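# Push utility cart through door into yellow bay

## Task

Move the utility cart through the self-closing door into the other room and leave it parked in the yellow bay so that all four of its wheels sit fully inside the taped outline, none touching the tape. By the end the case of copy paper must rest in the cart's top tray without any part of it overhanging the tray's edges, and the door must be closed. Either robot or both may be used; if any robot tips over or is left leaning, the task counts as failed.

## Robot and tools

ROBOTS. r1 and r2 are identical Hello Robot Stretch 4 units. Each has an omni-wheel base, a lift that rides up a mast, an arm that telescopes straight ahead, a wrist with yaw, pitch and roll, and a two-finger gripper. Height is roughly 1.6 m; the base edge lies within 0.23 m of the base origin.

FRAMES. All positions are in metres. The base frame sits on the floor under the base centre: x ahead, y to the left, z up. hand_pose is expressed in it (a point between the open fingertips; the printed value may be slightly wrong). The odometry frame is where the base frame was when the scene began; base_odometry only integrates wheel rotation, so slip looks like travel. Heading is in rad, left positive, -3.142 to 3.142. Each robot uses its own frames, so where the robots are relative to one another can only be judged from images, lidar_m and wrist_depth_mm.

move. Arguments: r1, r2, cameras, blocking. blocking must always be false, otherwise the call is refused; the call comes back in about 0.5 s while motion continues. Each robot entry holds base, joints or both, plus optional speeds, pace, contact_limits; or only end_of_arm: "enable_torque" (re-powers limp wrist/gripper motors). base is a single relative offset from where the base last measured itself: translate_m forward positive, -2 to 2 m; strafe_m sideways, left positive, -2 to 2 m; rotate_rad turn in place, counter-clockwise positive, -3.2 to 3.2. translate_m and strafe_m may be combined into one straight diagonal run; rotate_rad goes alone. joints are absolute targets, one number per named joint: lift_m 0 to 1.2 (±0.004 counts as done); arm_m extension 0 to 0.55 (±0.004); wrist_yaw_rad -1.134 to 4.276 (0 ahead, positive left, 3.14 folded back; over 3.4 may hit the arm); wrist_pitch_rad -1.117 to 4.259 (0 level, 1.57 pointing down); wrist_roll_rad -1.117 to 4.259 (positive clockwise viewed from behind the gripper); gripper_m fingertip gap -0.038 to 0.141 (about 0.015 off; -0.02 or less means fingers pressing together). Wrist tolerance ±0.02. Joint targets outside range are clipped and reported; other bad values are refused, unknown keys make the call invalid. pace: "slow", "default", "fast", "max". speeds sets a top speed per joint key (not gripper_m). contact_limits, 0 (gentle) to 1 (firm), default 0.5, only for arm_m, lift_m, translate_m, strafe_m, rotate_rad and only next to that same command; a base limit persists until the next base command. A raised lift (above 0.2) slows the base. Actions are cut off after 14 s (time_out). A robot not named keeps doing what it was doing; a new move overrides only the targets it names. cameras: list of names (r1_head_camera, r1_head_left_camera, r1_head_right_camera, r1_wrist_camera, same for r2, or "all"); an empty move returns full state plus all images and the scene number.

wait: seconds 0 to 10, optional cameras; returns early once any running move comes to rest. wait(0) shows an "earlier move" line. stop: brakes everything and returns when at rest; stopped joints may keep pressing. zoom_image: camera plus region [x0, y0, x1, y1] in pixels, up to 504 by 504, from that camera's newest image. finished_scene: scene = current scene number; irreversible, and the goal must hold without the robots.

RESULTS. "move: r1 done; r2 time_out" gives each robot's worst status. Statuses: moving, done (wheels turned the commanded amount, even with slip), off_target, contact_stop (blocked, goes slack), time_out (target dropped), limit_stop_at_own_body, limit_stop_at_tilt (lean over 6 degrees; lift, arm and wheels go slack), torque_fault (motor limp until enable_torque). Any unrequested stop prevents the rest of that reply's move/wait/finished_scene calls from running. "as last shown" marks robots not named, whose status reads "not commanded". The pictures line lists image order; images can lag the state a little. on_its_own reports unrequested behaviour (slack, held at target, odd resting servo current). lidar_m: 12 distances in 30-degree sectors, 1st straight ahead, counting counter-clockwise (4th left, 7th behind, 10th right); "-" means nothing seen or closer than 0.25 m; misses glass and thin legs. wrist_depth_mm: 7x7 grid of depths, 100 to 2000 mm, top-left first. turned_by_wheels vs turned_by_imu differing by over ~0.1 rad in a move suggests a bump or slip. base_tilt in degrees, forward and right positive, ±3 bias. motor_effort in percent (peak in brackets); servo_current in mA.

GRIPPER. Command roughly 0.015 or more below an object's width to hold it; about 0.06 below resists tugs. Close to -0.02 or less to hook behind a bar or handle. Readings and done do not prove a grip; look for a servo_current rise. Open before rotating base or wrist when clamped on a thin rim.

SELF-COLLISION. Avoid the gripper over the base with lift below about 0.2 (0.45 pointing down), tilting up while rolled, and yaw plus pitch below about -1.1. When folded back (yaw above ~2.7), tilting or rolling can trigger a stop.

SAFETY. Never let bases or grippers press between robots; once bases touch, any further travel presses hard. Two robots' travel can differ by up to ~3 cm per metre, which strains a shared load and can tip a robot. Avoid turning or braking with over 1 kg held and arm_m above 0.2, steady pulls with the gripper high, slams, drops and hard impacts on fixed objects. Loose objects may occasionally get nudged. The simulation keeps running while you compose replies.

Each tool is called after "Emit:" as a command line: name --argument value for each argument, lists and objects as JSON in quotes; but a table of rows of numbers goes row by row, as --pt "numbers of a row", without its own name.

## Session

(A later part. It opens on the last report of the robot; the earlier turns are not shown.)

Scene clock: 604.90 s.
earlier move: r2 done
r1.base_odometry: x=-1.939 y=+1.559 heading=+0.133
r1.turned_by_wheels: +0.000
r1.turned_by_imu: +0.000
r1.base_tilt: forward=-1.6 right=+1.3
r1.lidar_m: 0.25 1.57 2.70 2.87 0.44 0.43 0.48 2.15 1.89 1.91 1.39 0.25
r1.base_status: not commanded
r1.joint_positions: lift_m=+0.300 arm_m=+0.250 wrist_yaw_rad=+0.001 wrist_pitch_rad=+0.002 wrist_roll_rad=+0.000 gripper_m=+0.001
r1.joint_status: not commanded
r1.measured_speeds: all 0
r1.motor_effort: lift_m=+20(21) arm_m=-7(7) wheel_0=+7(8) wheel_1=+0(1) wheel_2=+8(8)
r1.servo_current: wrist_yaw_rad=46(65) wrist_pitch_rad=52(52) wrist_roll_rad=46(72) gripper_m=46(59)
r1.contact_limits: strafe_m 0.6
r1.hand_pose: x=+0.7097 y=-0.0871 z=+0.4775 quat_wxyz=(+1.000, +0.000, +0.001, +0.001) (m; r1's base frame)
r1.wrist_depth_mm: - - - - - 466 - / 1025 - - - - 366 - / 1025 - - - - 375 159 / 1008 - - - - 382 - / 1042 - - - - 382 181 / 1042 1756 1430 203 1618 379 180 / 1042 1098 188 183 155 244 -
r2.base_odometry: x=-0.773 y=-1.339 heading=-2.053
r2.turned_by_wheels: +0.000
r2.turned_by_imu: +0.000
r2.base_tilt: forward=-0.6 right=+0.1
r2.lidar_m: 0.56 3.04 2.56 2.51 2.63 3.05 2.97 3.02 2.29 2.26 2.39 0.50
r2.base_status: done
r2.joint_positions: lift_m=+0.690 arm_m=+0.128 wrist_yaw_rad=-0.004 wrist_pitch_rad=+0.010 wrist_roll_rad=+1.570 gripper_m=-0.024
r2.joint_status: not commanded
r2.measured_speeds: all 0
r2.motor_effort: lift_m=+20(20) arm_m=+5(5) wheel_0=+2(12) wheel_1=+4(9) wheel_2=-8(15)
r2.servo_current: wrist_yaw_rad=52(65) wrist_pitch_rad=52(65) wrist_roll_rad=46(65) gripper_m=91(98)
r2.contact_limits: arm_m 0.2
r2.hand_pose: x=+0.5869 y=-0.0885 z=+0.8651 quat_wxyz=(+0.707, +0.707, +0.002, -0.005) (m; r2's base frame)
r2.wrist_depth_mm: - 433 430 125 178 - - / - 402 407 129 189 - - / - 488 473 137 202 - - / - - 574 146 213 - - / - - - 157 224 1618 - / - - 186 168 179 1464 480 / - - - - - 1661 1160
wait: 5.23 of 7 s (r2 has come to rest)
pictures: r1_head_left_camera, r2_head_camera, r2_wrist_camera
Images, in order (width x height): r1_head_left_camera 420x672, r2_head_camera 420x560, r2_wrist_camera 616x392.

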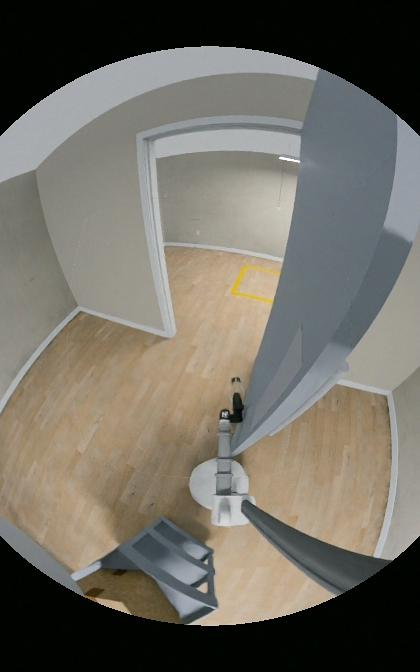

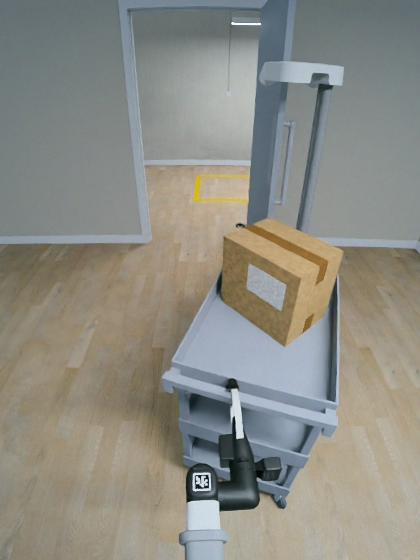

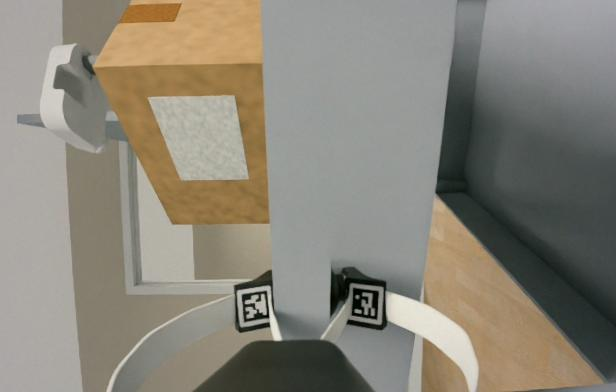

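Emit:
move --r2 '{"base": {"translate_m": -0.7, "strafe_m": -0.16}, "pace": "slow"}' --blocking false

Emit:
wait --seconds 10 --cameras '["r2_head_camera", "r2_wrist_camera"]'

Scene clock: 655.53 s.
move: r2 moving
r1: as last shown
r1.lidar_m: 0.25 1.57 2.70 2.85 0.45 0.45 0.47 2.18 1.90 1.90 1.41 0.25
r1.motor_effort: lift_m=+20(20) arm_m=-7(7) wheel_0=+7(8) wheel_1=+0(1) wheel_2=+8(8)
r1.servo_current: wrist_yaw_rad=52(59) wrist_pitch_rad=46(52) wrist_roll_rad=59(72) gripper_m=46(52)
r1.contact_limits: strafe_m 0.6
r1.wrist_depth_mm: - - - - - 466 - / 1042 - - - - 364 - / 1025 - - - - 375 160 / 1025 - - - - 377 - / 1042 - - - - 382 181 / 1042 1756 1464 204 1708 379 180 / 1042 1098 188 183 155 244 -
r2.base_odometry: x=-0.770 y=-1.327 heading=-2.053
r2.turned_by_wheels: -0.001
r2.turned_by_imu: +0.000
r2.base_tilt: forward=-0.6 right=+0.1
r2.lidar_m: 0.56 3.03 2.58 2.50 2.59 3.02 2.97 3.04 2.30 2.24 2.38 0.51
r2.base_status: translate_m moving; strafe_m moving
r2.joint_positions: lift_m=+0.690 arm_m=+0.128 wrist_yaw_rad=-0.004 wrist_pitch_rad=+0.010 wrist_roll_rad=+1.570 gripper_m=-0.024
r2.joint_status: not commanded
r2.measured_speeds: translate_m=-0.049 strafe_m=-0.011 rotate_rad=-0.002 lift_m=+0.000 arm_m=+0.000 wrist_yaw_rad=+0.000 wrist_pitch_rad=+0.000 wrist_roll_rad=+0.000
r2.motor_effort: lift_m=+20(20) arm_m=+4(5) wheel_0=-7(8) wheel_1=-8(9) wheel_2=+10(10)
r2.servo_current: wrist_yaw_rad=39(52) wrist_pitch_rad=59(65) wrist_roll_rad=39(65) gripper_m=85(91)
r2.contact_limits: arm_m 0.2
r2.hand_pose: x=+0.5869 y=-0.0885 z=+0.8651 quat_wxyz=(+0.707, +0.707, +0.002, -0.005) (m; r2's base frame)
r2.wrist_depth_mm: - 439 442 127 179 - - / - 402 410 130 190 - - / - 488 469 139 202 - - / - - 564 146 214 - - / - - - 158 225 1808 - / - - 187 169 178 1464 488 / - - - - - 1661 1160
pictures: none

Scene clock: 663.47 s.
earlier move: r2 done
r1.base_odometry: x=-1.939 y=+1.559 heading=+0.133
r1.turned_by_wheels: +0.000
r1.turned_by_imu: -0.001
r1.base_tilt: forward=-1.6 right=+1.3
r1.lidar_m: 0.25 1.56 2.68 2.84 3.35 1.05 1.48 2.15 1.88 1.91 1.39 0.25
r1.base_status: not commanded
r1.joint_positions: lift_m=+0.300 arm_m=+0.250 wrist_yaw_rad=+0.001 wrist_pitch_rad=+0.002 wrist_roll_rad=+0.000 gripper_m=+0.001
r1.joint_status: not commanded
r1.measured_speeds: all 0
r1.motor_effort: lift_m=+20(20) arm_m=-7(7) wheel_0=+8(8) wheel_1=+0(1) wheel_2=+8(8)
r1.servo_current: wrist_yaw_rad=52(72) wrist_pitch_rad=39(52) wrist_roll_rad=46(72) gripper_m=46(52)
r1.contact_limits: strafe_m 0.6
r1.hand_pose: x=+0.7097 y=-0.0871 z=+0.4775 quat_wxyz=(+1.000, +0.000, +0.001, +0.001) (m; r1's base frame)
r1.wrist_depth_mm: - - - - - 469 - / 1042 - - - - 362 - / 1042 - - - - 375 160 / 1008 - - - - 379 - / 1042 - - - - 384 182 / 1042 1756 1499 204 1708 382 180 / 1025 1098 188 184 156 243 -
r2.base_odometry: x=-0.590 y=-0.645 heading=-2.053
r2.turned_by_wheels: +0.001
r2.turned_by_imu: +0.003
r2.base_tilt: forward=-0.7 right=+0.0
r2.lidar_m: 0.45 0.91 2.79 2.67 2.86 2.33 2.26 2.39 2.14 2.05 2.20 0.58
r2.base_status: done
r2.joint_positions: lift_m=+0.690 arm_m=+0.128 wrist_yaw_rad=+0.002 wrist_pitch_rad=+0.010 wrist_roll_rad=+1.570 gripper_m=-0.024
r2.joint_status: not commanded
r2.measured_speeds: all 0
r2.motor_effort: lift_m=+20(20) arm_m=+4(5) wheel_0=-4(12) wheel_1=-4(9) wheel_2=+7(12)
r2.servo_current: wrist_yaw_rad=46(65) wrist_pitch_rad=52(65) wrist_roll_rad=59(65) gripper_m=91(98)
r2.contact_limits: arm_m 0.2
r2.hand_pose: x=+0.5874 y=-0.0869 z=+0.8651 quat_wxyz=(+0.707, +0.707, +0.004, -0.003) (m; r2's base frame)
r2.wrist_depth_mm: - - - 289 312 1336 397 / - - - 272 282 1661 492 / - - - 201 267 1661 - / - - 621 190 252 - - / - 480 473 181 239 831 - / - - 187 170 179 - - / - - 508 - 219 - -
wait: 7.93 of 10 s (r2 has come to rest)
pictures: r2_head_camera, r2_wrist_camera
Images, in order (width x height): r2_head_camera 420x560, r2_wrist_camera 616x392.

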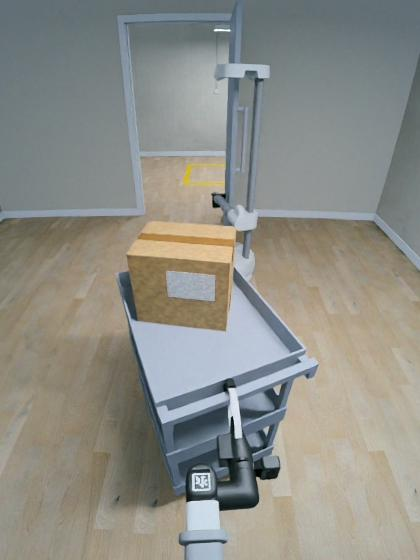

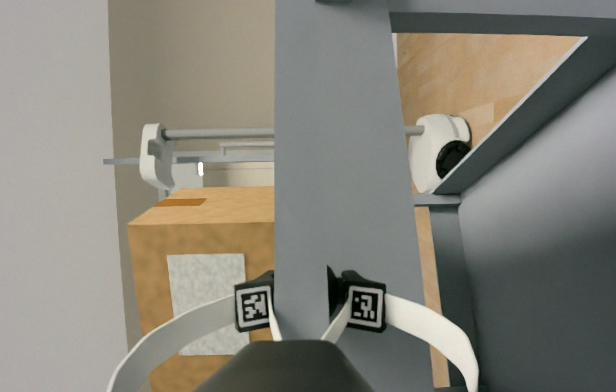

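Emit:
move --r2 '{"joints": {"gripper_m": 0.13}}' --blocking false

Emit:
wait --seconds 2.5

Emit:
move --r2 '{"base": {"translate_m": -0.25}, "pace": "slow"}' --blocking false

Emit:
wait --seconds 4

Emit:
move --r2 '{"base": {"rotate_rad": 0.3}, "joints": {"wrist_roll_rad": 0.0, "gripper_m": 0.141}}' --blocking false

Emit:
wait --seconds 2

Emit:
move --r2 '{"base": {"strafe_m": -0.21}}' --blocking false

Emit:
wait --seconds 3 --cameras '["r2_head_camera", "r2_wrist_camera"]'

Scene clock: 691.10 s.
move: r2 moving
r1: as last shown
r1.turned_by_imu: +0.000
r1.lidar_m: 0.25 1.57 2.68 2.86 3.38 1.06 1.48 2.16 1.87 1.90 1.38 0.25
r1.servo_current: wrist_yaw_rad=39(59) wrist_pitch_rad=46(46) wrist_roll_rad=46(59) gripper_m=52(52)
r1.contact_limits: strafe_m 0.6
r1.wrist_depth_mm: - - - - - 466 - / 1042 - - - - 366 - / 1042 - - - - 373 160 / 1025 - - - - 379 - / 1042 - - - - 384 181 / 1042 1756 1464 203 1661 379 180 / 1025 1078 187 183 155 244 -
r2.base_odometry: x=-0.590 y=-0.644 heading=-2.053
r2.turned_by_wheels: +0.000
r2.turned_by_imu: +0.001
r2.base_tilt: forward=-0.7 right=+0.0
r2.lidar_m: 0.46 0.93 2.77 2.64 2.87 2.33 2.26 2.40 2.12 2.05 2.17 0.58
r2.base_status: not commanded
r2.joint_positions: lift_m=+0.690 arm_m=+0.128 wrist_yaw_rad=+0.002 wrist_pitch_rad=+0.010 wrist_roll_rad=+1.570 gripper_m=+0.002
r2.joint_status: gripper_m moving
r2.measured_speeds: all 0
r2.motor_effort: lift_m=+20(20) arm_m=+4(5) wheel_0=-3(4) wheel_1=-3(4) wheel_2=+7(7)
r2.servo_current: wrist_yaw_rad=39(59) wrist_pitch_rad=52(59) wrist_roll_rad=39(52) gripper_m=85(85)
r2.contact_limits: arm_m 0.2
r2.hand_pose: x=+0.5874 y=-0.0869 z=+0.8651 quat_wxyz=(+0.707, +0.707, +0.004, -0.003) (m; r2's base frame)
r2.wrist_depth_mm: - - - 294 315 342 342 / - - - 278 289 1661 492 / - - - 206 273 1618 - / - - 647 195 258 - - / - - 484 185 243 842 - / - - 189 175 182 - - / - - 508 - 222 - -
pictures: none

Scene clock: 692.93 s.
earlier move: r2 done
r1.base_odometry: x=-1.939 y=+1.559 heading=+0.133
r1.turned_by_wheels: +0.000
r1.turned_by_imu: +0.000
r1.base_tilt: forward=-1.6 right=+1.3
r1.lidar_m: 0.25 1.56 2.67 2.85 3.38 1.03 1.47 2.16 1.90 1.90 1.40 0.25
r1.base_status: not commanded
r1.joint_positions: lift_m=+0.300 arm_m=+0.250 wrist_yaw_rad=+0.001 wrist_pitch_rad=+0.002 wrist_roll_rad=+0.000 gripper_m=+0.001
r1.joint_status: not commanded
r1.measured_speeds: all 0
r1.motor_effort: lift_m=+20(21) arm_m=-7(7) wheel_0=+7(8) wheel_1=+0(1) wheel_2=+8(8)
r1.servo_current: wrist_yaw_rad=46(72) wrist_pitch_rad=39(46) wrist_roll_rad=52(65) gripper_m=52(52)
r1.contact_limits: strafe_m 0.6
r1.hand_pose: x=+0.7097 y=-0.0871 z=+0.4775 quat_wxyz=(+1.000, +0.000, +0.001, +0.001) (m; r1's base frame)
r1.wrist_depth_mm: - - - - - 466 - / 1060 - - - - 364 - / 1025 - - - - 373 159 / 1025 - - - - 382 - / 1025 - - - - 382 181 / 1060 1708 1499 204 1708 379 180 / 1042 1118 188 183 155 243 -
r2.base_odometry: x=-0.590 y=-0.644 heading=-2.053
r2.turned_by_wheels: +0.000
r2.turned_by_imu: +0.000
r2.base_tilt: forward=-0.7 right=+0.1
r2.lidar_m: 0.49 1.03 2.75 2.67 2.83 2.34 2.26 2.37 2.12 2.04 2.18 0.59
r2.base_status: not commanded
r2.joint_positions: lift_m=+0.690 arm_m=+0.128 wrist_yaw_rad=+0.002 wrist_pitch_rad=+0.006 wrist_roll_rad=+1.570 gripper_m=+0.130
r2.joint_status: all done
r2.measured_speeds: all 0
r2.motor_effort: lift_m=+19(20) arm_m=+4(5) wheel_0=-3(4) wheel_1=-3(4) wheel_2=+5(7)
r2.servo_current: wrist_yaw_rad=52(65) wrist_pitch_rad=52(59) wrist_roll_rad=39(59) gripper_m=52(130)
r2.contact_limits: arm_m 0.2
r2.hand_pose: x=+0.5874 y=-0.0869 z=+0.8665 quat_wxyz=(+0.707, +0.707, +0.003, -0.001) (m; r2's base frame)
r2.wrist_depth_mm: - - - 304 319 340 340 / - - - 287 296 1708 508 / - - - 273 279 1708 - / - - 634 206 265 831 - / - - 488 196 251 842 - / - - 504 185 220 - - / - - 535 - 234 788 -
wait: 1.83 of 2.5 s (r2 has come to rest)
pictures: none

Scene clock: 693.43 s.
move: r2 moving
r1: as last shown
r1.base_tilt: forward=-1.6 right=+1.2
r1.lidar_m: 0.25 1.57 2.69 2.85 3.40 1.00 1.46 2.16 1.89 1.91 1.40 0.25
r1.motor_effort: lift_m=+20(20) arm_m=-7(7) wheel_0=+7(8) wheel_1=+0(1) wheel_2=+8(8)
r1.servo_current: wrist_yaw_rad=46(65) wrist_pitch_rad=39(46) wrist_roll_rad=65(65) gripper_m=46(52)
r1.contact_limits: strafe_m 0.6
r1.wrist_depth_mm: - - - - - 462 - / 1042 - - - - 366 - / 1025 - - - - 370 159 / 1008 - - - - 379 - / 1042 - - - - 382 182 / 1042 1756 1464 203 1708 379 180 / 1025 1078 188 183 156 243 -
r2.base_odometry: x=-0.584 y=-0.633 heading=-2.053
r2.turned_by_wheels: +0.000
r2.turned_by_imu: +0.000
r2.base_tilt: forward=-0.7 right=+0.1
r2.lidar_m: 0.49 3.64 2.77 2.66 2.86 2.33 2.25 2.39 2.11 2.03 2.18 0.61
r2.base_status: translate_m moving
r2.joint_positions: lift_m=+0.690 arm_m=+0.128 wrist_yaw_rad=+0.002 wrist_pitch_rad=+0.006 wrist_roll_rad=+1.570 gripper_m=+0.130
r2.joint_status: not commanded
r2.measured_speeds: translate_m=-0.049 strafe_m=+0.000 rotate_rad=+0.001 lift_m=+0.000 arm_m=+0.000 wrist_yaw_rad=+0.000 wrist_pitch_rad=+0.000 wrist_roll_rad=+0.000
r2.motor_effort: lift_m=+19(19) arm_m=+5(5) wheel_0=-7(11) wheel_1=-6(7) wheel_2=+8(11)
r2.servo_current: wrist_yaw_rad=46(52) wrist_pitch_rad=39(46) wrist_roll_rad=46(52) gripper_m=52(52)
r2.contact_limits: arm_m 0.2
r2.hand_pose: x=+0.5874 y=-0.0869 z=+0.8665 quat_wxyz=(+0.707, +0.707, +0.003, -0.001) (m; r2's base frame)
r2.wrist_depth_mm: - - - 319 332 347 345 / - - - 303 310 1708 512 / - - - 229 294 1708 - / - - 640 276 276 842 - / - - 500 208 263 866 - / - - 512 196 220 - - / - - 539 - 242 788 -
pictures: none

Scene clock: 696.70 s.
earlier move: r2 done
r1.base_odometry: x=-1.939 y=+1.559 heading=+0.133
r1.turned_by_wheels: +0.000
r1.turned_by_imu: +0.000
r1.base_tilt: forward=-1.6 right=+1.3
r1.lidar_m: 0.25 1.54 2.67 2.83 3.38 1.01 1.48 2.17 1.88 1.89 1.41 0.25
r1.base_status: not commanded
r1.joint_positions: lift_m=+0.300 arm_m=+0.250 wrist_yaw_rad=+0.001 wrist_pitch_rad=+0.002 wrist_roll_rad=+0.000 gripper_m=+0.001
r1.joint_status: not commanded
r1.measured_speeds: all 0
r1.motor_effort: lift_m=+20(20) arm_m=-7(7) wheel_0=+7(8) wheel_1=+0(1) wheel_2=+8(8)
r1.servo_current: wrist_yaw_rad=52(72) wrist_pitch_rad=46(52) wrist_roll_rad=20(65) gripper_m=46(59)
r1.contact_limits: strafe_m 0.6
r1.hand_pose: x=+0.7097 y=-0.0871 z=+0.4775 quat_wxyz=(+1.000, +0.000, +0.001, +0.001) (m; r1's base frame)
r1.wrist_depth_mm: - - - - - 469 - / 1025 - - - - 364 - / 1008 - - - - 373 159 / 1025 - - - - 382 - / 1042 - - - - 382 181 / 1042 1756 1464 203 1661 379 180 / 1025 1118 187 183 156 244 -
r2.base_odometry: x=-0.474 y=-0.423 heading=-2.053
r2.turned_by_wheels: +0.000
r2.turned_by_imu: +0.000
r2.base_tilt: forward=-0.7 right=+0.1
r2.lidar_m: 0.74 3.67 2.81 2.66 2.76 2.07 2.00 2.13 2.09 2.04 2.15 0.86
r2.base_status: done
r2.joint_positions: lift_m=+0.690 arm_m=+0.128 wrist_yaw_rad=+0.002 wrist_pitch_rad=+0.006 wrist_roll_rad=+1.570 gripper_m=+0.130
r2.joint_status: not commanded
r2.measured_speeds: all 0
r2.motor_effort: lift_m=+19(19) arm_m=+5(5) wheel_0=-4(11) wheel_1=-5(7) wheel_2=+6(11)
r2.servo_current: wrist_yaw_rad=39(59) wrist_pitch_rad=39(52) wrist_roll_rad=52(65) gripper_m=52(59)
r2.contact_limits: arm_m 0.2
r2.hand_pose: x=+0.5874 y=-0.0869 z=+0.8665 quat_wxyz=(+0.707, +0.707, +0.003, -0.001) (m; r2's base frame)
r2.wrist_depth_mm: - - - - - 1661 1182 / - - - 559 - 1537 1078 / - - - 549 - 768 535 / - - - 517 - - 504 / - - 741 496 - - 484 / - - 217 415 195 - 466 / - - - - - 445 445
wait: 3.27 of 4 s (r2 has come to rest)
pictures: none

Scene clock: 697.20 s.
move: r2 moving
r1: as last shown
r1.base_tilt: forward=-1.5 right=+1.2
r1.lidar_m: 0.26 1.57 2.65 2.82 3.39 1.04 1.46 2.16 1.90 1.90 1.38 0.25
r1.motor_effort: lift_m=+20(20) arm_m=-7(7) wheel_0=+7(8) wheel_1=+0(0) wheel_2=+8(8)
r1.servo_current: wrist_yaw_rad=46(59) wrist_pitch_rad=39(46) wrist_roll_rad=46(59) gripper_m=52(52)
r1.contact_limits: strafe_m 0.6
r1.wrist_depth_mm: - - - - - 469 - / 1042 - - - - 364 - / 1008 - - - - 375 160 / 1042 - - - - 379 - / 1042 - - - - 382 182 / 1042 1708 1430 203 1756 379 180 / 1025 1118 187 183 156 244 -
r2.base_odometry: x=-0.474 y=-0.423 heading=-1.828
r2.turned_by_wheels: +0.226
r2.turned_by_imu: +0.220
r2.base_tilt: forward=-0.7 right=+0.0
r2.lidar_m: 0.75 3.12 2.69 2.70 2.33 2.02 2.03 2.32 2.04 2.04 2.39 0.77
r2.base_status: rotate_rad moving
r2.joint_positions: lift_m=+0.690 arm_m=+0.128 wrist_yaw_rad=+0.002 wrist_pitch_rad=+0.006 wrist_roll_rad=+0.982 gripper_m=+0.139
r2.joint_status: wrist_roll_rad moving; gripper_m moving
r2.measured_speeds: translate_m=+0.002 strafe_m=+0.002 rotate_rad=+0.570 lift_m=+0.000 arm_m=+0.000 wrist_yaw_rad=+0.000 wrist_pitch_rad=+0.000 wrist_roll_rad=-1.820
r2.motor_effort: lift_m=+19(19) arm_m=+5(5) wheel_0=-3(9) wheel_1=-2(10) wheel_2=-7(11)
r2.servo_current: wrist_yaw_rad=39(52) wrist_pitch_rad=39(52) wrist_roll_rad=65(104) gripper_m=52(85)
r2.contact_limits: arm_m 0.2
r2.hand_pose: x=+0.5874 y=-0.0869 z=+0.8665 quat_wxyz=(+0.882, +0.471, +0.003, +0.000) (m; r2's base frame)
r2.wrist_depth_mm: - - - - - 466 - / - - - 691 452 - 1863 / - - - 732 445 1863 - / - - - 778 445 1025 - / - - - 439 442 - - / - - - - 442 185 449 / - - - - 1756 1366 442
pictures: none

Scene clock: 698.20 s.
earlier move: r2 done
r1.base_odometry: x=-1.939 y=+1.559 heading=+0.133
r1.turned_by_wheels: +0.000
r1.turned_by_imu: +0.000
r1.base_tilt: forward=-1.5 right=+1.3
r1.lidar_m: 0.25 1.57 2.70 2.86 3.39 1.02 1.46 2.17 1.88 1.91 1.41 0.26
r1.base_status: not commanded
r1.joint_positions: lift_m=+0.300 arm_m=+0.250 wrist_yaw_rad=+0.001 wrist_pitch_rad=+0.002 wrist_roll_rad=+0.000 gripper_m=+0.001
r1.joint_status: not commanded
r1.measured_speeds: all 0
r1.motor_effort: lift_m=+20(20) arm_m=-7(7) wheel_0=+8(8) wheel_1=+0(1) wheel_2=+8(8)
r1.servo_current: wrist_yaw_rad=59(78) wrist_pitch_rad=46(46) wrist_roll_rad=26(72) gripper_m=46(52)
r1.contact_limits: strafe_m 0.6
r1.hand_pose: x=+0.7097 y=-0.0871 z=+0.4775 quat_wxyz=(+1.000, +0.000, +0.001, +0.001) (m; r1's base frame)
r1.wrist_depth_mm: - - - - - 466 - / 1042 - - - - 366 - / 1025 - - - - 373 160 / 1025 - - - - 382 - / 1042 - - - - 382 181 / 1025 1708 1464 204 1661 382 181 / 1042 1098 187 183 156 244 -
r2.base_odometry: x=-0.474 y=-0.423 heading=-1.754
r2.turned_by_wheels: +0.074
r2.turned_by_imu: +0.072
r2.base_tilt: forward=-0.7 right=+0.0
r2.lidar_m: 0.72 3.00 2.67 2.69 2.25 2.01 2.04 2.26 2.03 2.06 2.50 0.77
r2.base_status: done
r2.joint_positions: lift_m=+0.690 arm_m=+0.128 wrist_yaw_rad=+0.002 wrist_pitch_rad=+0.006 wrist_roll_rad=+0.002 gripper_m=+0.141
r2.joint_status: all done
r2.measured_speeds: all 0
r2.motor_effort: lift_m=+19(19) arm_m=+4(5) wheel_0=-3(9) wheel_1=-4(10) wheel_2=-4(11)
r2.servo_current: wrist_yaw_rad=46(52) wrist_pitch_rad=39(52) wrist_roll_rad=52(104) gripper_m=46(85)
r2.contact_limits: arm_m 0.2
r2.hand_pose: x=+0.5874 y=-0.0869 z=+0.8665 quat_wxyz=(+1.000, +0.001, +0.003, +0.001) (m; r2's base frame)
r2.wrist_depth_mm: - - - - - - - / - - - - - - - / - - - - 732 676 - / - - - - 741 676 - / - - - - 366 364 375 / - - - - 198 204 - / 1983 1808 1921 - - - 1808
wait: 1.00 of 2 s (r2 has come to rest)
pictures: none

Scene clock: 698.70 s.
move: r2 moving
r1: as last shown
r1.lidar_m: 0.25 1.58 2.67 2.86 3.37 1.03 1.49 2.16 1.86 1.90 1.43 0.25
r1.servo_current: wrist_yaw_rad=39(65) wrist_pitch_rad=52(52) wrist_roll_rad=39(59) gripper_m=46(52)
r1.contact_limits: strafe_m 0.6
r1.wrist_depth_mm: - - - - - 462 - / 1060 - - - - 366 - / 1025 - - - - 375 160 / 1025 - - - - 382 - / 1025 - - - - 384 182 / 1042 1708 1464 203 1661 382 180 / 1042 1098 188 183 156 244 -
r2.base_odometry: x=-0.510 y=-0.417 heading=-1.754
r2.turned_by_wheels: +0.000
r2.turned_by_imu: +0.000
r2.base_tilt: forward=-0.7 right=+0.1
r2.lidar_m: 0.73 3.07 2.71 2.72 2.25 2.04 2.04 2.21 2.00 2.03 2.50 0.76
r2.base_status: strafe_m moving
r2.joint_positions: lift_m=+0.690 arm_m=+0.128 wrist_yaw_rad=+0.002 wrist_pitch_rad=+0.006 wrist_roll_rad=+0.002 gripper_m=+0.141
r2.joint_status: not commanded
r2.measured_speeds: translate_m=+0.001 strafe_m=-0.140 rotate_rad=-0.003 lift_m=+0.000 arm_m=+0.000 wrist_yaw_rad=+0.000 wrist_pitch_rad=+0.000 wrist_roll_rad=+0.000
r2.motor_effort: lift_m=+19(19) arm_m=+4(5) wheel_0=+13(13) wheel_1=-11(12) wheel_2=+1(2)
r2.servo_current: wrist_yaw_rad=39(52) wrist_pitch_rad=46(52) wrist_roll_rad=46(59) gripper_m=52(59)
r2.contact_limits: arm_m 0.2
r2.hand_pose: x=+0.5874 y=-0.0869 z=+0.8665 quat_wxyz=(+1.000, +0.001, +0.003, +0.001) (m; r2's base frame)
r2.wrist_depth_mm: - - - - - - - / - - - - - - - / - - - - 723 661 - / - - - - 732 661 - / - - - - 424 364 375 / - - - 430 197 204 - / 1921 1808 1863 - - - 1863
pictures: none

Scene clock: 700.20 s.
earlier move: r2 done
r1.base_odometry: x=-1.939 y=+1.559 heading=+0.133
r1.turned_by_wheels: +0.000
r1.turned_by_imu: +0.000
r1.base_tilt: forward=-1.6 right=+1.3
r1.lidar_m: 0.25 1.58 2.63 2.84 3.40 1.05 1.45 2.14 1.90 1.90 1.41 0.27
r1.base_status: not commanded
r1.joint_positions: lift_m=+0.300 arm_m=+0.250 wrist_yaw_rad=+0.001 wrist_pitch_rad=+0.002 wrist_roll_rad=+0.000 gripper_m=+0.001
r1.joint_status: not commanded
r1.measured_speeds: all 0
r1.motor_effort: lift_m=+20(20) arm_m=-7(7) wheel_0=+7(8) wheel_1=+1(1) wheel_2=+8(8)
r1.servo_current: wrist_yaw_rad=65(65) wrist_pitch_rad=39(52) wrist_roll_rad=46(72) gripper_m=46(52)
r1.contact_limits: strafe_m 0.6
r1.hand_pose: x=+0.7097 y=-0.0871 z=+0.4775 quat_wxyz=(+1.000, +0.000, +0.001, +0.001) (m; r1's base frame)
r1.wrist_depth_mm: - - - - - 469 - / 1060 - - - - 366 - / 1025 - - - - 373 160 / 1025 - - - - 379 - / 1060 - - - - 384 181 / 1025 1756 1464 204 1708 379 181 / 1025 1098 187 183 155 244 -
r2.base_odometry: x=-0.681 y=-0.385 heading=-1.754
r2.turned_by_wheels: +0.000
r2.turned_by_imu: +0.000
r2.base_tilt: forward=-0.7 right=+0.1
r2.lidar_m: 0.71 3.23 2.87 2.90 2.32 2.08 2.10 2.05 1.83 1.86 2.28 0.76
r2.base_status: done
r2.joint_positions: lift_m=+0.690 arm_m=+0.128 wrist_yaw_rad=+0.002 wrist_pitch_rad=+0.006 wrist_roll_rad=+0.002 gripper_m=+0.141
r2.joint_status: not commanded
r2.measured_speeds: all 0
r2.motor_effort: lift_m=+19(19) arm_m=+4(5) wheel_0=+3(13) wheel_1=-2(12) wheel_2=+0(2)
r2.servo_current: wrist_yaw_rad=39(59) wrist_pitch_rad=46(52) wrist_roll_rad=46(59) gripper_m=52(59)
r2.contact_limits: arm_m 0.2
r2.hand_pose: x=+0.5874 y=-0.0869 z=+0.8665 quat_wxyz=(+1.000, +0.001, +0.003, +0.001) (m; r2's base frame)
r2.wrist_depth_mm: - - - - - - - / - - - - - - - / - - - 723 699 - - / - - - 741 676 - - / - - 430 433 433 373 373 / - - 436 433 198 204 - / 1921 1808 445 - - 1808 1756
wait: 1.50 of 3 s (r2 has come to rest)
pictures: r2_head_camera, r2_wrist_camera
Images, in order (width x height): r2_head_camera 420x560, r2_wrist_camera 616x392.

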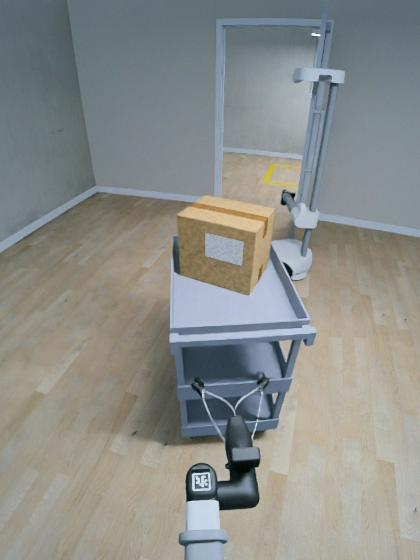

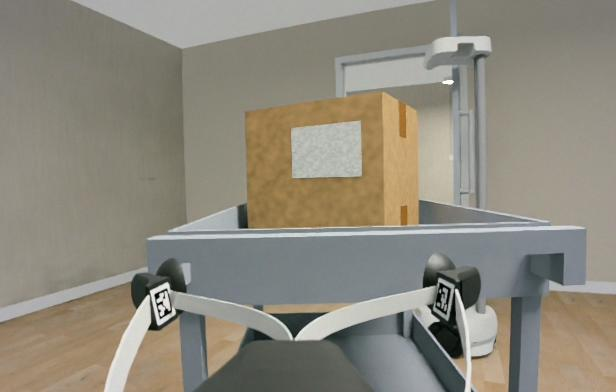

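Emit:
move --r2 '{"base": {"translate_m": 0.13, "strafe_m": -0.045}, "joints": {"lift_m": 0.678}}' --blocking false

Emit:
wait --seconds 3 --cameras '["r2_wrist_camera"]'

Emit:
move --r2 '{"base": {"translate_m": 0.25}, "pace": "slow"}' --blocking false

Emit:
wait --seconds 5 --cameras '["r2_head_camera", "r2_wrist_camera"]'

Scene clock: 732.53 s.
move: r2 moving
r1: as last shown
r1.base_tilt: forward=-1.5 right=+1.2
r1.lidar_m: 0.25 1.58 2.68 2.84 3.39 1.04 1.46 2.17 1.90 1.91 1.39 0.25
r1.motor_effort: lift_m=+20(20) arm_m=-7(7) wheel_0=+7(8) wheel_1=+0(1) wheel_2=+8(8)
r1.servo_current: wrist_yaw_rad=46(65) wrist_pitch_rad=46(46) wrist_roll_rad=65(65) gripper_m=46(59)
r1.contact_limits: strafe_m 0.6
r1.wrist_depth_mm: - - - - - 466 - / 1042 - - - - 364 - / 1025 - - - - 373 160 / 1025 - - - - 377 - / 1042 - - - - 382 182 / 1025 1708 1464 204 1708 379 180 / 1008 1098 187 183 156 244 -
r2.base_odometry: x=-0.697 y=-0.414 heading=-1.754
r2.turned_by_wheels: +0.000
r2.turned_by_imu: +0.001
r2.base_tilt: forward=-0.7 right=+0.1
r2.lidar_m: 0.67 3.22 2.88 2.91 2.35 2.10 2.15 2.06 1.82 1.86 2.31 0.71
r2.base_status: translate_m moving; strafe_m moving
r2.joint_positions: lift_m=+0.678 arm_m=+0.128 wrist_yaw_rad=+0.002 wrist_pitch_rad=+0.006 wrist_roll_rad=+0.002 gripper_m=+0.141
r2.joint_status: lift_m moving
r2.measured_speeds: translate_m=+0.122 strafe_m=-0.042 rotate_rad=+0.006 lift_m=+0.000 arm_m=+0.000 wrist_yaw_rad=+0.000 wrist_pitch_rad=+0.000 wrist_roll_rad=+0.000
r2.motor_effort: lift_m=+13(18) arm_m=+4(5) wheel_0=+9(12) wheel_1=+6(6) wheel_2=-12(13)
r2.servo_current: wrist_yaw_rad=52(59) wrist_pitch_rad=46(52) wrist_roll_rad=46(65) gripper_m=46(59)
r2.contact_limits: arm_m 0.2
r2.hand_pose: x=+0.5874 y=-0.0869 z=+0.8549 quat_wxyz=(+1.000, +0.001, +0.003, +0.001) (m; r2's base frame)
r2.wrist_depth_mm: - - - - - - - / - - - - - - - / - - - 683 699 - - / - - - 699 640 - - / - 362 347 345 349 347 349 / - - 407 160 191 204 - / 1921 1808 1808 - - 1756 1576
pictures: none

Scene clock: 733.77 s.
earlier move: r2 done
r1.base_odometry: x=-1.939 y=+1.559 heading=+0.133
r1.turned_by_wheels: +0.000
r1.turned_by_imu: +0.000
r1.base_tilt: forward=-1.6 right=+1.2
r1.lidar_m: 0.25 1.56 2.70 2.84 3.41 1.02 1.45 2.17 1.86 1.90 1.39 0.25
r1.base_status: not commanded
r1.joint_positions: lift_m=+0.300 arm_m=+0.250 wrist_yaw_rad=+0.001 wrist_pitch_rad=+0.002 wrist_roll_rad=+0.000 gripper_m=+0.001
r1.joint_status: not commanded
r1.measured_speeds: all 0
r1.motor_effort: lift_m=+20(20) arm_m=-7(7) wheel_0=+7(8) wheel_1=+0(1) wheel_2=+8(8)
r1.servo_current: wrist_yaw_rad=26(72) wrist_pitch_rad=39(46) wrist_roll_rad=39(65) gripper_m=52(59)
r1.contact_limits: strafe_m 0.6
r1.hand_pose: x=+0.7097 y=-0.0871 z=+0.4775 quat_wxyz=(+1.000, +0.000, +0.001, +0.001) (m; r1's base frame)
r1.wrist_depth_mm: - - - - - 469 - / 1025 - - - - 366 - / 1025 - - - - 377 160 / 1025 - - - - 379 - / 1042 - - - - 382 182 / 1025 1708 1464 202 1708 379 180 / 1042 1098 189 183 155 243 -
r2.base_odometry: x=-0.748 y=-0.504 heading=-1.754
r2.turned_by_wheels: +0.000
r2.turned_by_imu: +0.000
r2.base_tilt: forward=-0.7 right=+0.0
r2.lidar_m: 0.59 3.20 2.87 2.92 2.48 2.21 2.25 2.05 1.84 1.85 2.29 0.66
r2.base_status: done
r2.joint_positions: lift_m=+0.678 arm_m=+0.128 wrist_yaw_rad=+0.002 wrist_pitch_rad=+0.006 wrist_roll_rad=+0.002 gripper_m=+0.141
r2.joint_status: all done
r2.measured_speeds: all 0
r2.motor_effort: lift_m=+14(18) arm_m=+5(5) wheel_0=+4(12) wheel_1=+4(6) wheel_2=-4(14)
r2.servo_current: wrist_yaw_rad=52(59) wrist_pitch_rad=46(52) wrist_roll_rad=52(65) gripper_m=46(59)
r2.contact_limits: arm_m 0.2
r2.hand_pose: x=+0.5874 y=-0.0869 z=+0.8549 quat_wxyz=(+1.000, +0.001, +0.003, +0.001) (m; r2's base frame)
r2.wrist_depth_mm: - - - - - - - / - - - 580 - - - / - - 668 564 621 - - / - - 668 569 574 - - / 247 246 246 246 245 246 246 / 252 246 245 306 199 204 306 / 1756 1661 1708 - - 1661 319
wait: 1.23 of 3 s (r2 has come to rest)
pictures: r2_wrist_camera
Images, in order (width x height): r2_wrist_camera 616x392.

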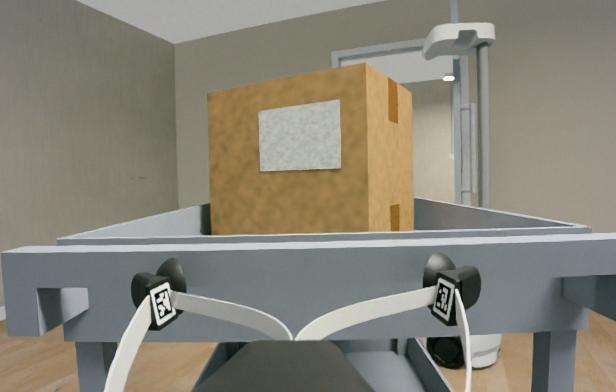

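Scene clock: 734.27 s.
move: r2 moving
r1: as last shown
r1.lidar_m: 0.25 1.58 2.71 2.82 3.38 1.04 1.45 2.18 1.90 1.89 1.42 0.25
r1.motor_effort: lift_m=+20(20) arm_m=-7(7) wheel_0=+8(8) wheel_1=+0(0) wheel_2=+8(8)
r1.servo_current: wrist_yaw_rad=59(59) wrist_pitch_rad=39(46) wrist_roll_rad=39(59) gripper_m=46(52)
r1.contact_limits: strafe_m 0.6
r1.wrist_depth_mm: - - - - - 466 - / 1078 - - - - 364 - / 1025 - - - - 375 160 / 1008 - - - - 379 - / 1042 - - - - 384 181 / 1042 1756 1499 204 1708 382 180 / 1042 1098 187 183 156 244 -
r2.base_odometry: x=-0.751 y=-0.517 heading=-1.754
r2.turned_by_wheels: +0.000
r2.turned_by_imu: +0.000
r2.base_tilt: forward=-0.6 right=+0.1
r2.lidar_m: 0.59 3.24 2.87 2.87 2.49 2.24 2.25 2.07 1.82 1.85 2.27 0.62
r2.base_status: translate_m moving
r2.joint_positions: lift_m=+0.678 arm_m=+0.128 wrist_yaw_rad=+0.002 wrist_pitch_rad=+0.006 wrist_roll_rad=+0.002 gripper_m=+0.141
r2.joint_status: not commanded
r2.measured_speeds: translate_m=+0.049 strafe_m=+0.000 rotate_rad=+0.000 lift_m=+0.000 arm_m=+0.000 wrist_yaw_rad=+0.000 wrist_pitch_rad=+0.000 wrist_roll_rad=+0.000
r2.motor_effort: lift_m=+14(14) arm_m=+5(5) wheel_0=+5(9) wheel_1=+8(8) wheel_2=-12(13)
r2.servo_current: wrist_yaw_rad=52(52) wrist_pitch_rad=46(52) wrist_roll_rad=46(52) gripper_m=52(52)
r2.contact_limits: arm_m 0.2
r2.hand_pose: x=+0.5874 y=-0.0869 z=+0.8549 quat_wxyz=(+1.000, +0.001, +0.003, +0.001) (m; r2's base frame)
r2.wrist_depth_mm: - - - - - - - / - - - 569 - - - / - - 654 564 569 - - / - - 661 569 574 - - / 247 243 243 241 241 241 239 / 257 206 242 304 198 203 300 / 1756 1708 1661 - - 1661 309
pictures: none

Scene clock: 737.53 s.
earlier move: r2 done
r1.base_odometry: x=-1.939 y=+1.559 heading=+0.133
r1.turned_by_wheels: +0.000
r1.turned_by_imu: +0.000
r1.base_tilt: forward=-1.5 right=+1.2
r1.lidar_m: 0.25 1.57 2.66 2.84 1.04 0.80 3.66 2.15 1.90 1.90 1.41 0.25
r1.base_status: not commanded
r1.joint_positions: lift_m=+0.300 arm_m=+0.250 wrist_yaw_rad=+0.001 wrist_pitch_rad=+0.002 wrist_roll_rad=+0.000 gripper_m=+0.001
r1.joint_status: not commanded
r1.measured_speeds: all 0
r1.motor_effort: lift_m=+20(20) arm_m=-7(7) wheel_0=+8(8) wheel_1=+1(1) wheel_2=+8(8)
r1.servo_current: wrist_yaw_rad=46(65) wrist_pitch_rad=46(52) wrist_roll_rad=59(65) gripper_m=46(52)
r1.contact_limits: strafe_m 0.6
r1.hand_pose: x=+0.7097 y=-0.0871 z=+0.4775 quat_wxyz=(+1.000, +0.000, +0.001, +0.001) (m; r1's base frame)
r1.wrist_depth_mm: - - - - - 466 - / 1025 - - - - 366 - / 1025 - - - - 375 160 / 1008 - - - - 382 - / 1042 - - - - 384 181 / 1042 1808 1464 202 1708 382 181 / 1060 1078 187 182 156 243 -
r2.base_odometry: x=-0.794 y=-0.750 heading=-1.754
r2.turned_by_wheels: +0.000
r2.turned_by_imu: +0.000
r2.base_tilt: forward=-0.7 right=+0.1
r2.lidar_m: 0.61 3.14 2.79 2.82 2.72 2.45 2.48 2.12 1.93 1.95 2.38 0.65
r2.base_status: done
r2.joint_positions: lift_m=+0.678 arm_m=+0.128 wrist_yaw_rad=-0.002 wrist_pitch_rad=+0.006 wrist_roll_rad=+0.002 gripper_m=+0.141
r2.joint_status: not commanded
r2.measured_speeds: all 0
r2.motor_effort: lift_m=+14(14) arm_m=+4(5) wheel_0=+3(10) wheel_1=+5(9) wheel_2=-8(13)
r2.servo_current: wrist_yaw_rad=46(59) wrist_pitch_rad=46(52) wrist_roll_rad=46(65) gripper_m=59(59)
r2.contact_limits: arm_m 0.2
r2.hand_pose: x=+0.5871 y=-0.0880 z=+0.8549 quat_wxyz=(+1.000, +0.001, +0.003, -0.001) (m; r2's base frame)
r2.wrist_depth_mm: - - - - - - - / - - - 634 539 1756 - / - - - 597 544 1808 - / - - - 603 544 1808 - / - 266 257 251 243 236 229 / - 218 315 309 298 196 287 / 1863 1661 1863 - - 1397 1661
wait: 3.27 of 5 s (r2 has come to rest)
pictures: r2_head_camera, r2_wrist_camera
Images, in order (width x height): r2_head_camera 420x560, r2_wrist_camera 616x392.

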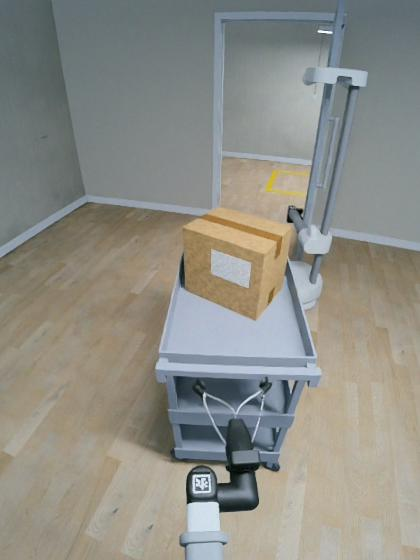

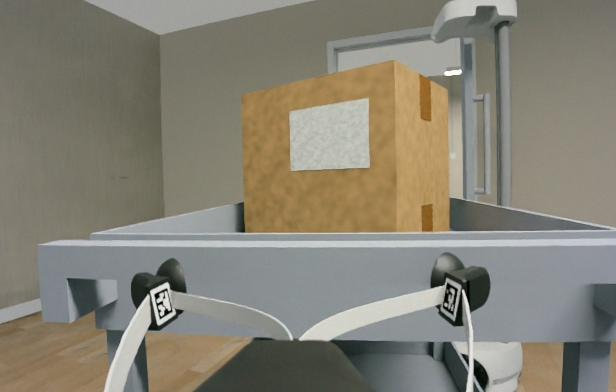

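Emit:
move --r2 '{"base": {"translate_m": 0.35}, "pace": "slow"}' --blocking false

Emit:
wait --seconds 6 --cameras '["r2_head_camera", "r2_wrist_camera", "r1_head_left_camera"]'

Scene clock: 758.13 s.
move: r2 moving
r1: as last shown
r1.base_tilt: forward=-1.6 right=+1.3
r1.lidar_m: 0.25 1.56 2.66 2.85 0.99 0.77 3.67 2.17 1.90 1.91 1.42 0.25
r1.motor_effort: lift_m=+20(20) arm_m=-7(7) wheel_0=+8(8) wheel_1=+0(1) wheel_2=+8(8)
r1.servo_current: wrist_yaw_rad=39(59) wrist_pitch_rad=46(52) wrist_roll_rad=52(65) gripper_m=59(59)
r1.contact_limits: strafe_m 0.6
r1.wrist_depth_mm: - - - - - 462 - / 1060 - - - - 366 - / 1025 - - - - 377 160 / 1025 - - - - 379 - / 1060 - - - - 382 182 / 1042 1808 1499 203 1708 379 179 / 1008 1118 187 184 156 244 -
r2.base_odometry: x=-0.796 y=-0.762 heading=-1.754
r2.turned_by_wheels: +0.000
r2.turned_by_imu: +0.000
r2.base_tilt: forward=-0.7 right=+0.1
r2.lidar_m: 0.61 3.11 2.79 2.82 2.75 2.46 2.47 2.15 1.93 1.95 2.38 0.65
r2.base_status: translate_m moving
r2.joint_positions: lift_m=+0.678 arm_m=+0.128 wrist_yaw_rad=-0.002 wrist_pitch_rad=+0.006 wrist_roll_rad=+0.002 gripper_m=+0.141
r2.joint_status: not commanded
r2.measured_speeds: translate_m=+0.048 strafe_m=+0.000 rotate_rad=+0.000 lift_m=+0.000 arm_m=+0.000 wrist_yaw_rad=-0.001 wrist_pitch_rad=+0.000 wrist_roll_rad=+0.000
r2.motor_effort: lift_m=+14(14) arm_m=+4(5) wheel_0=+11(11) wheel_1=+6(7) wheel_2=-14(14)
r2.servo_current: wrist_yaw_rad=39(52) wrist_pitch_rad=46(52) wrist_roll_rad=59(59) gripper_m=46(52)
r2.contact_limits: arm_m 0.2
r2.hand_pose: x=+0.5871 y=-0.0880 z=+0.8549 quat_wxyz=(+1.000, +0.001, +0.003, -0.001) (m; r2's base frame)
r2.wrist_depth_mm: - - - - - - - / - - - 621 539 1808 - / - - - 591 539 1808 - / - - - 609 544 1756 - / - 265 256 249 242 235 230 / - 218 312 307 298 203 286 / 1921 1661 1921 - - 1397 1708
pictures: none

Scene clock: 762.40 s.
earlier move: r2 done
r1.base_odometry: x=-1.939 y=+1.559 heading=+0.133
r1.turned_by_wheels: +0.000
r1.turned_by_imu: +0.000
r1.base_tilt: forward=-1.6 right=+1.3
r1.lidar_m: 0.25 1.56 2.67 2.84 0.54 0.52 3.66 2.15 1.90 1.90 1.39 0.25
r1.base_status: not commanded
r1.joint_positions: lift_m=+0.300 arm_m=+0.250 wrist_yaw_rad=+0.001 wrist_pitch_rad=+0.002 wrist_roll_rad=+0.000 gripper_m=+0.001
r1.joint_status: not commanded
r1.measured_speeds: all 0
r1.motor_effort: lift_m=+20(20) arm_m=-7(7) wheel_0=+7(8) wheel_1=+0(1) wheel_2=+8(8)
r1.servo_current: wrist_yaw_rad=52(72) wrist_pitch_rad=39(52) wrist_roll_rad=39(65) gripper_m=52(59)
r1.contact_limits: strafe_m 0.6
r1.hand_pose: x=+0.7097 y=-0.0871 z=+0.4775 quat_wxyz=(+1.000, +0.000, +0.001, +0.001) (m; r1's base frame)
r1.wrist_depth_mm: - - - - - 469 - / 1060 - - - - 366 - / 1025 - - - - 375 160 / 1025 - - - - 382 - / 1060 - - - - 382 182 / 1042 1756 1464 203 1661 379 180 / 1042 1078 188 183 156 244 -
r2.base_odometry: x=-0.857 y=-1.094 heading=-1.754
r2.turned_by_wheels: +0.000
r2.turned_by_imu: +0.000
r2.base_tilt: forward=-0.7 right=+0.1
r2.lidar_m: 0.61 2.98 2.69 2.73 3.07 2.79 2.82 2.29 2.03 2.07 2.52 0.66
r2.base_status: done
r2.joint_positions: lift_m=+0.678 arm_m=+0.128 wrist_yaw_rad=-0.002 wrist_pitch_rad=+0.006 wrist_roll_rad=+0.002 gripper_m=+0.141
r2.joint_status: not commanded
r2.measured_speeds: all 0
r2.motor_effort: lift_m=+14(14) arm_m=+4(5) wheel_0=+5(11) wheel_1=+3(7) wheel_2=-7(14)
r2.servo_current: wrist_yaw_rad=46(65) wrist_pitch_rad=39(52) wrist_roll_rad=39(59) gripper_m=52(59)
r2.contact_limits: arm_m 0.2
r2.hand_pose: x=+0.5871 y=-0.0880 z=+0.8549 quat_wxyz=(+1.000, +0.001, +0.003, -0.001) (m; r2's base frame)
r2.wrist_depth_mm: - - - - - - - / - - - 621 564 - - / - - - 591 539 - - / - - - 597 544 1618 - / - 258 252 249 242 236 233 / - 219 309 307 212 291 290 / 1921 338 1808 - - 1336 1118
wait: 4.27 of 6 s (r2 has come to rest)
pictures: r1_head_left_camera, r2_head_camera, r2_wrist_camera
Images, in order (width x height): r1_head_left_camera 420x672, r2_head_camera 420x560, r2_wrist_camera 616x392.

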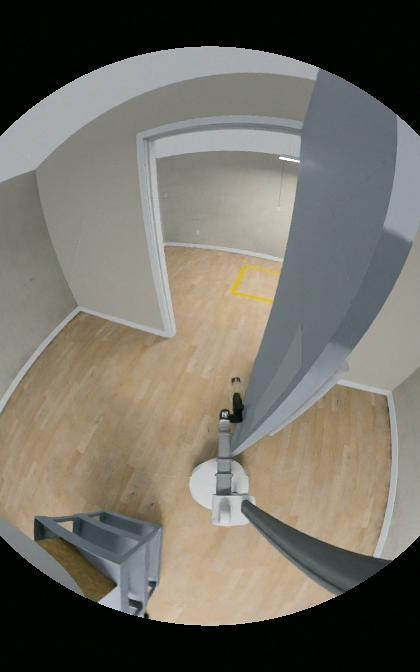

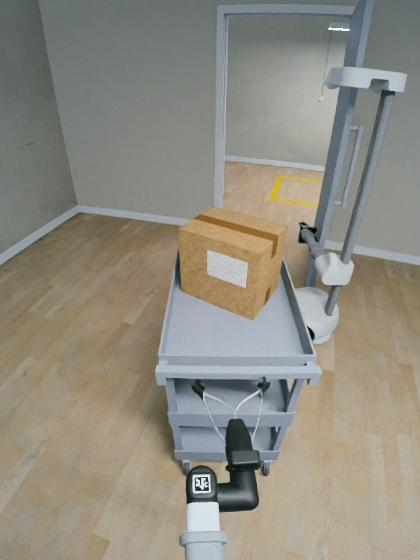

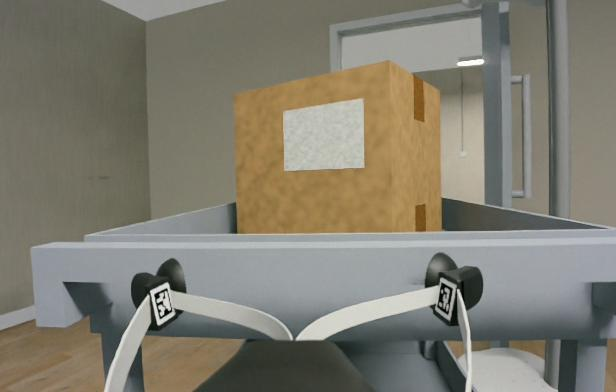

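Emit:
move --r2 '{"base": {"translate_m": 0.5}, "pace": "slow"}' --blocking false

Emit:
wait --seconds 7 --cameras '["r2_head_camera", "r2_wrist_camera", "r1_head_left_camera"]'

Scene clock: 782.40 s.
move: r2 moving
r1: as last shown
r1.lidar_m: 0.25 1.56 2.66 2.86 0.49 0.53 3.68 2.14 1.88 1.88 1.40 0.25
r1.motor_effort: lift_m=+20(20) arm_m=-7(7) wheel_0=+7(8) wheel_1=+0(0) wheel_2=+8(8)
r1.servo_current: wrist_yaw_rad=46(52) wrist_pitch_rad=39(46) wrist_roll_rad=59(59) gripper_m=46(52)
r1.contact_limits: strafe_m 0.6
r1.wrist_depth_mm: - - - - - 466 - / 1042 - - - - 366 - / 1025 - - - - 375 160 / 1025 - - - - 379 - / 1042 - - - - 382 181 / 1042 1756 1464 202 1708 379 180 / 1025 1060 187 183 155 244 -
r2.base_odometry: x=-0.860 y=-1.106 heading=-1.754
r2.turned_by_wheels: +0.000
r2.turned_by_imu: +0.001
r2.base_tilt: forward=-0.7 right=+0.1
r2.lidar_m: 0.60 2.98 2.67 2.72 3.08 2.79 2.82 2.27 2.04 2.08 2.56 0.64
r2.base_status: translate_m moving
r2.joint_positions: lift_m=+0.678 arm_m=+0.128 wrist_yaw_rad=-0.002 wrist_pitch_rad=+0.006 wrist_roll_rad=+0.002 gripper_m=+0.141
r2.joint_status: not commanded
r2.measured_speeds: translate_m=+0.048 strafe_m=+0.000 rotate_rad=-0.001 lift_m=+0.000 arm_m=+0.000 wrist_yaw_rad=+0.000 wrist_pitch_rad=+0.000 wrist_roll_rad=+0.000
r2.motor_effort: lift_m=+14(14) arm_m=+4(5) wheel_0=+7(10) wheel_1=+6(7) wheel_2=-12(12)
r2.servo_current: wrist_yaw_rad=46(59) wrist_pitch_rad=46(59) wrist_roll_rad=52(52) gripper_m=52(52)
r2.contact_limits: arm_m 0.2
r2.hand_pose: x=+0.5871 y=-0.0880 z=+0.8549 quat_wxyz=(+1.000, +0.001, +0.003, -0.001) (m; r2's base frame)
r2.wrist_depth_mm: - - - - - - - / - - - 615 569 - - / - - - 585 539 - - / - - - 603 539 1661 - / - 258 251 247 242 236 233 / 283 218 310 306 217 211 290 / 1863 338 1808 - - 1336 1118
pictures: none

Scene clock: 788.17 s.
earlier move: r2 done
r1.base_odometry: x=-1.939 y=+1.559 heading=+0.133
r1.turned_by_wheels: +0.000
r1.turned_by_imu: +0.000
r1.base_tilt: forward=-1.6 right=+1.3
r1.lidar_m: 0.25 1.57 0.44 0.39 0.43 0.56 3.68 2.17 1.90 1.89 1.42 0.25
r1.base_status: not commanded
r1.joint_positions: lift_m=+0.300 arm_m=+0.250 wrist_yaw_rad=+0.001 wrist_pitch_rad=+0.002 wrist_roll_rad=+0.000 gripper_m=+0.001
r1.joint_status: not commanded
r1.measured_speeds: all 0
r1.motor_effort: lift_m=+20(20) arm_m=-7(7) wheel_0=+7(8) wheel_1=+0(1) wheel_2=+8(8)
r1.servo_current: wrist_yaw_rad=52(78) wrist_pitch_rad=39(52) wrist_roll_rad=46(65) gripper_m=52(59)
r1.contact_limits: strafe_m 0.6
r1.hand_pose: x=+0.7097 y=-0.0871 z=+0.4775 quat_wxyz=(+1.000, +0.000, +0.001, +0.001) (m; r1's base frame)
r1.wrist_depth_mm: - - - - - 466 - / 1042 - - - - 366 - / 1042 - - - - 373 159 / 1025 - - - - 382 - / 1060 - - - - 379 182 / 1042 1756 1430 204 1708 379 181 / 1025 1118 187 183 156 244 -
r2.base_odometry: x=-0.948 y=-1.585 heading=-1.754
r2.turned_by_wheels: +0.000
r2.turned_by_imu: +0.000
r2.base_tilt: forward=-0.7 right=+0.0
r2.lidar_m: 0.59 2.79 2.53 2.54 3.09 3.26 3.30 2.47 2.21 2.22 2.74 0.66
r2.base_status: done
r2.joint_positions: lift_m=+0.678 arm_m=+0.128 wrist_yaw_rad=-0.002 wrist_pitch_rad=+0.006 wrist_roll_rad=+0.002 gripper_m=+0.141
r2.joint_status: not commanded
r2.measured_speeds: all 0
r2.motor_effort: lift_m=+14(14) arm_m=+5(5) wheel_0=+5(10) wheel_1=+4(8) wheel_2=-7(13)
r2.servo_current: wrist_yaw_rad=46(59) wrist_pitch_rad=46(59) wrist_roll_rad=46(65) gripper_m=46(59)
r2.contact_limits: arm_m 0.2
r2.hand_pose: x=+0.5871 y=-0.0880 z=+0.8549 quat_wxyz=(+1.000, +0.001, +0.003, -0.001) (m; r2's base frame)
r2.wrist_depth_mm: - - - - - - - / - - - 603 544 - 1576 / - - - 580 544 - 1661 / - - 668 585 549 - - / 304 245 243 242 240 238 237 / 247 218 243 242 198 204 298 / 1983 1661 1808 - - 1708 -
wait: 5.77 of 7 s (r2 has come to rest)
pictures: r1_head_left_camera, r2_head_camera, r2_wrist_camera
Images, in order (width x height): r1_head_left_camera 420x672, r2_head_camera 420x560, r2_wrist_camera 616x392.

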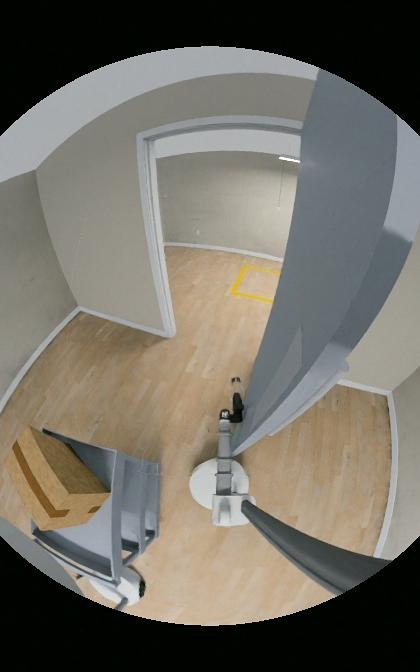

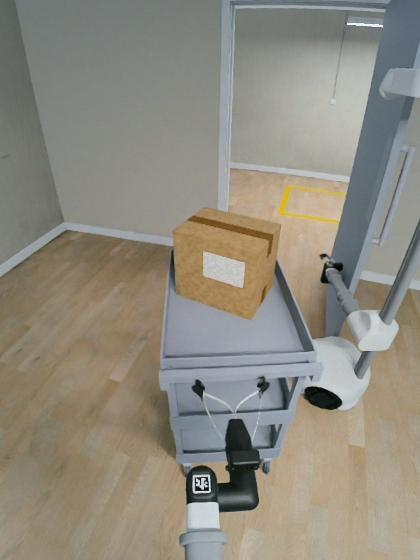

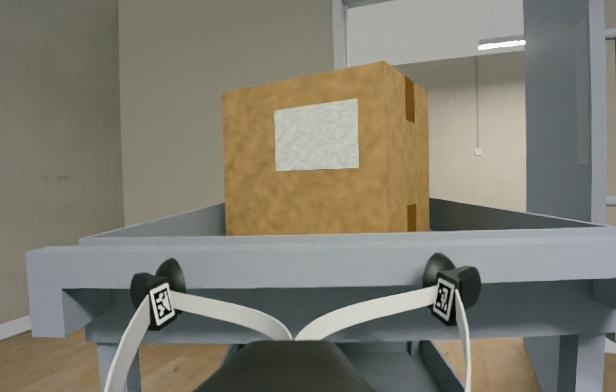

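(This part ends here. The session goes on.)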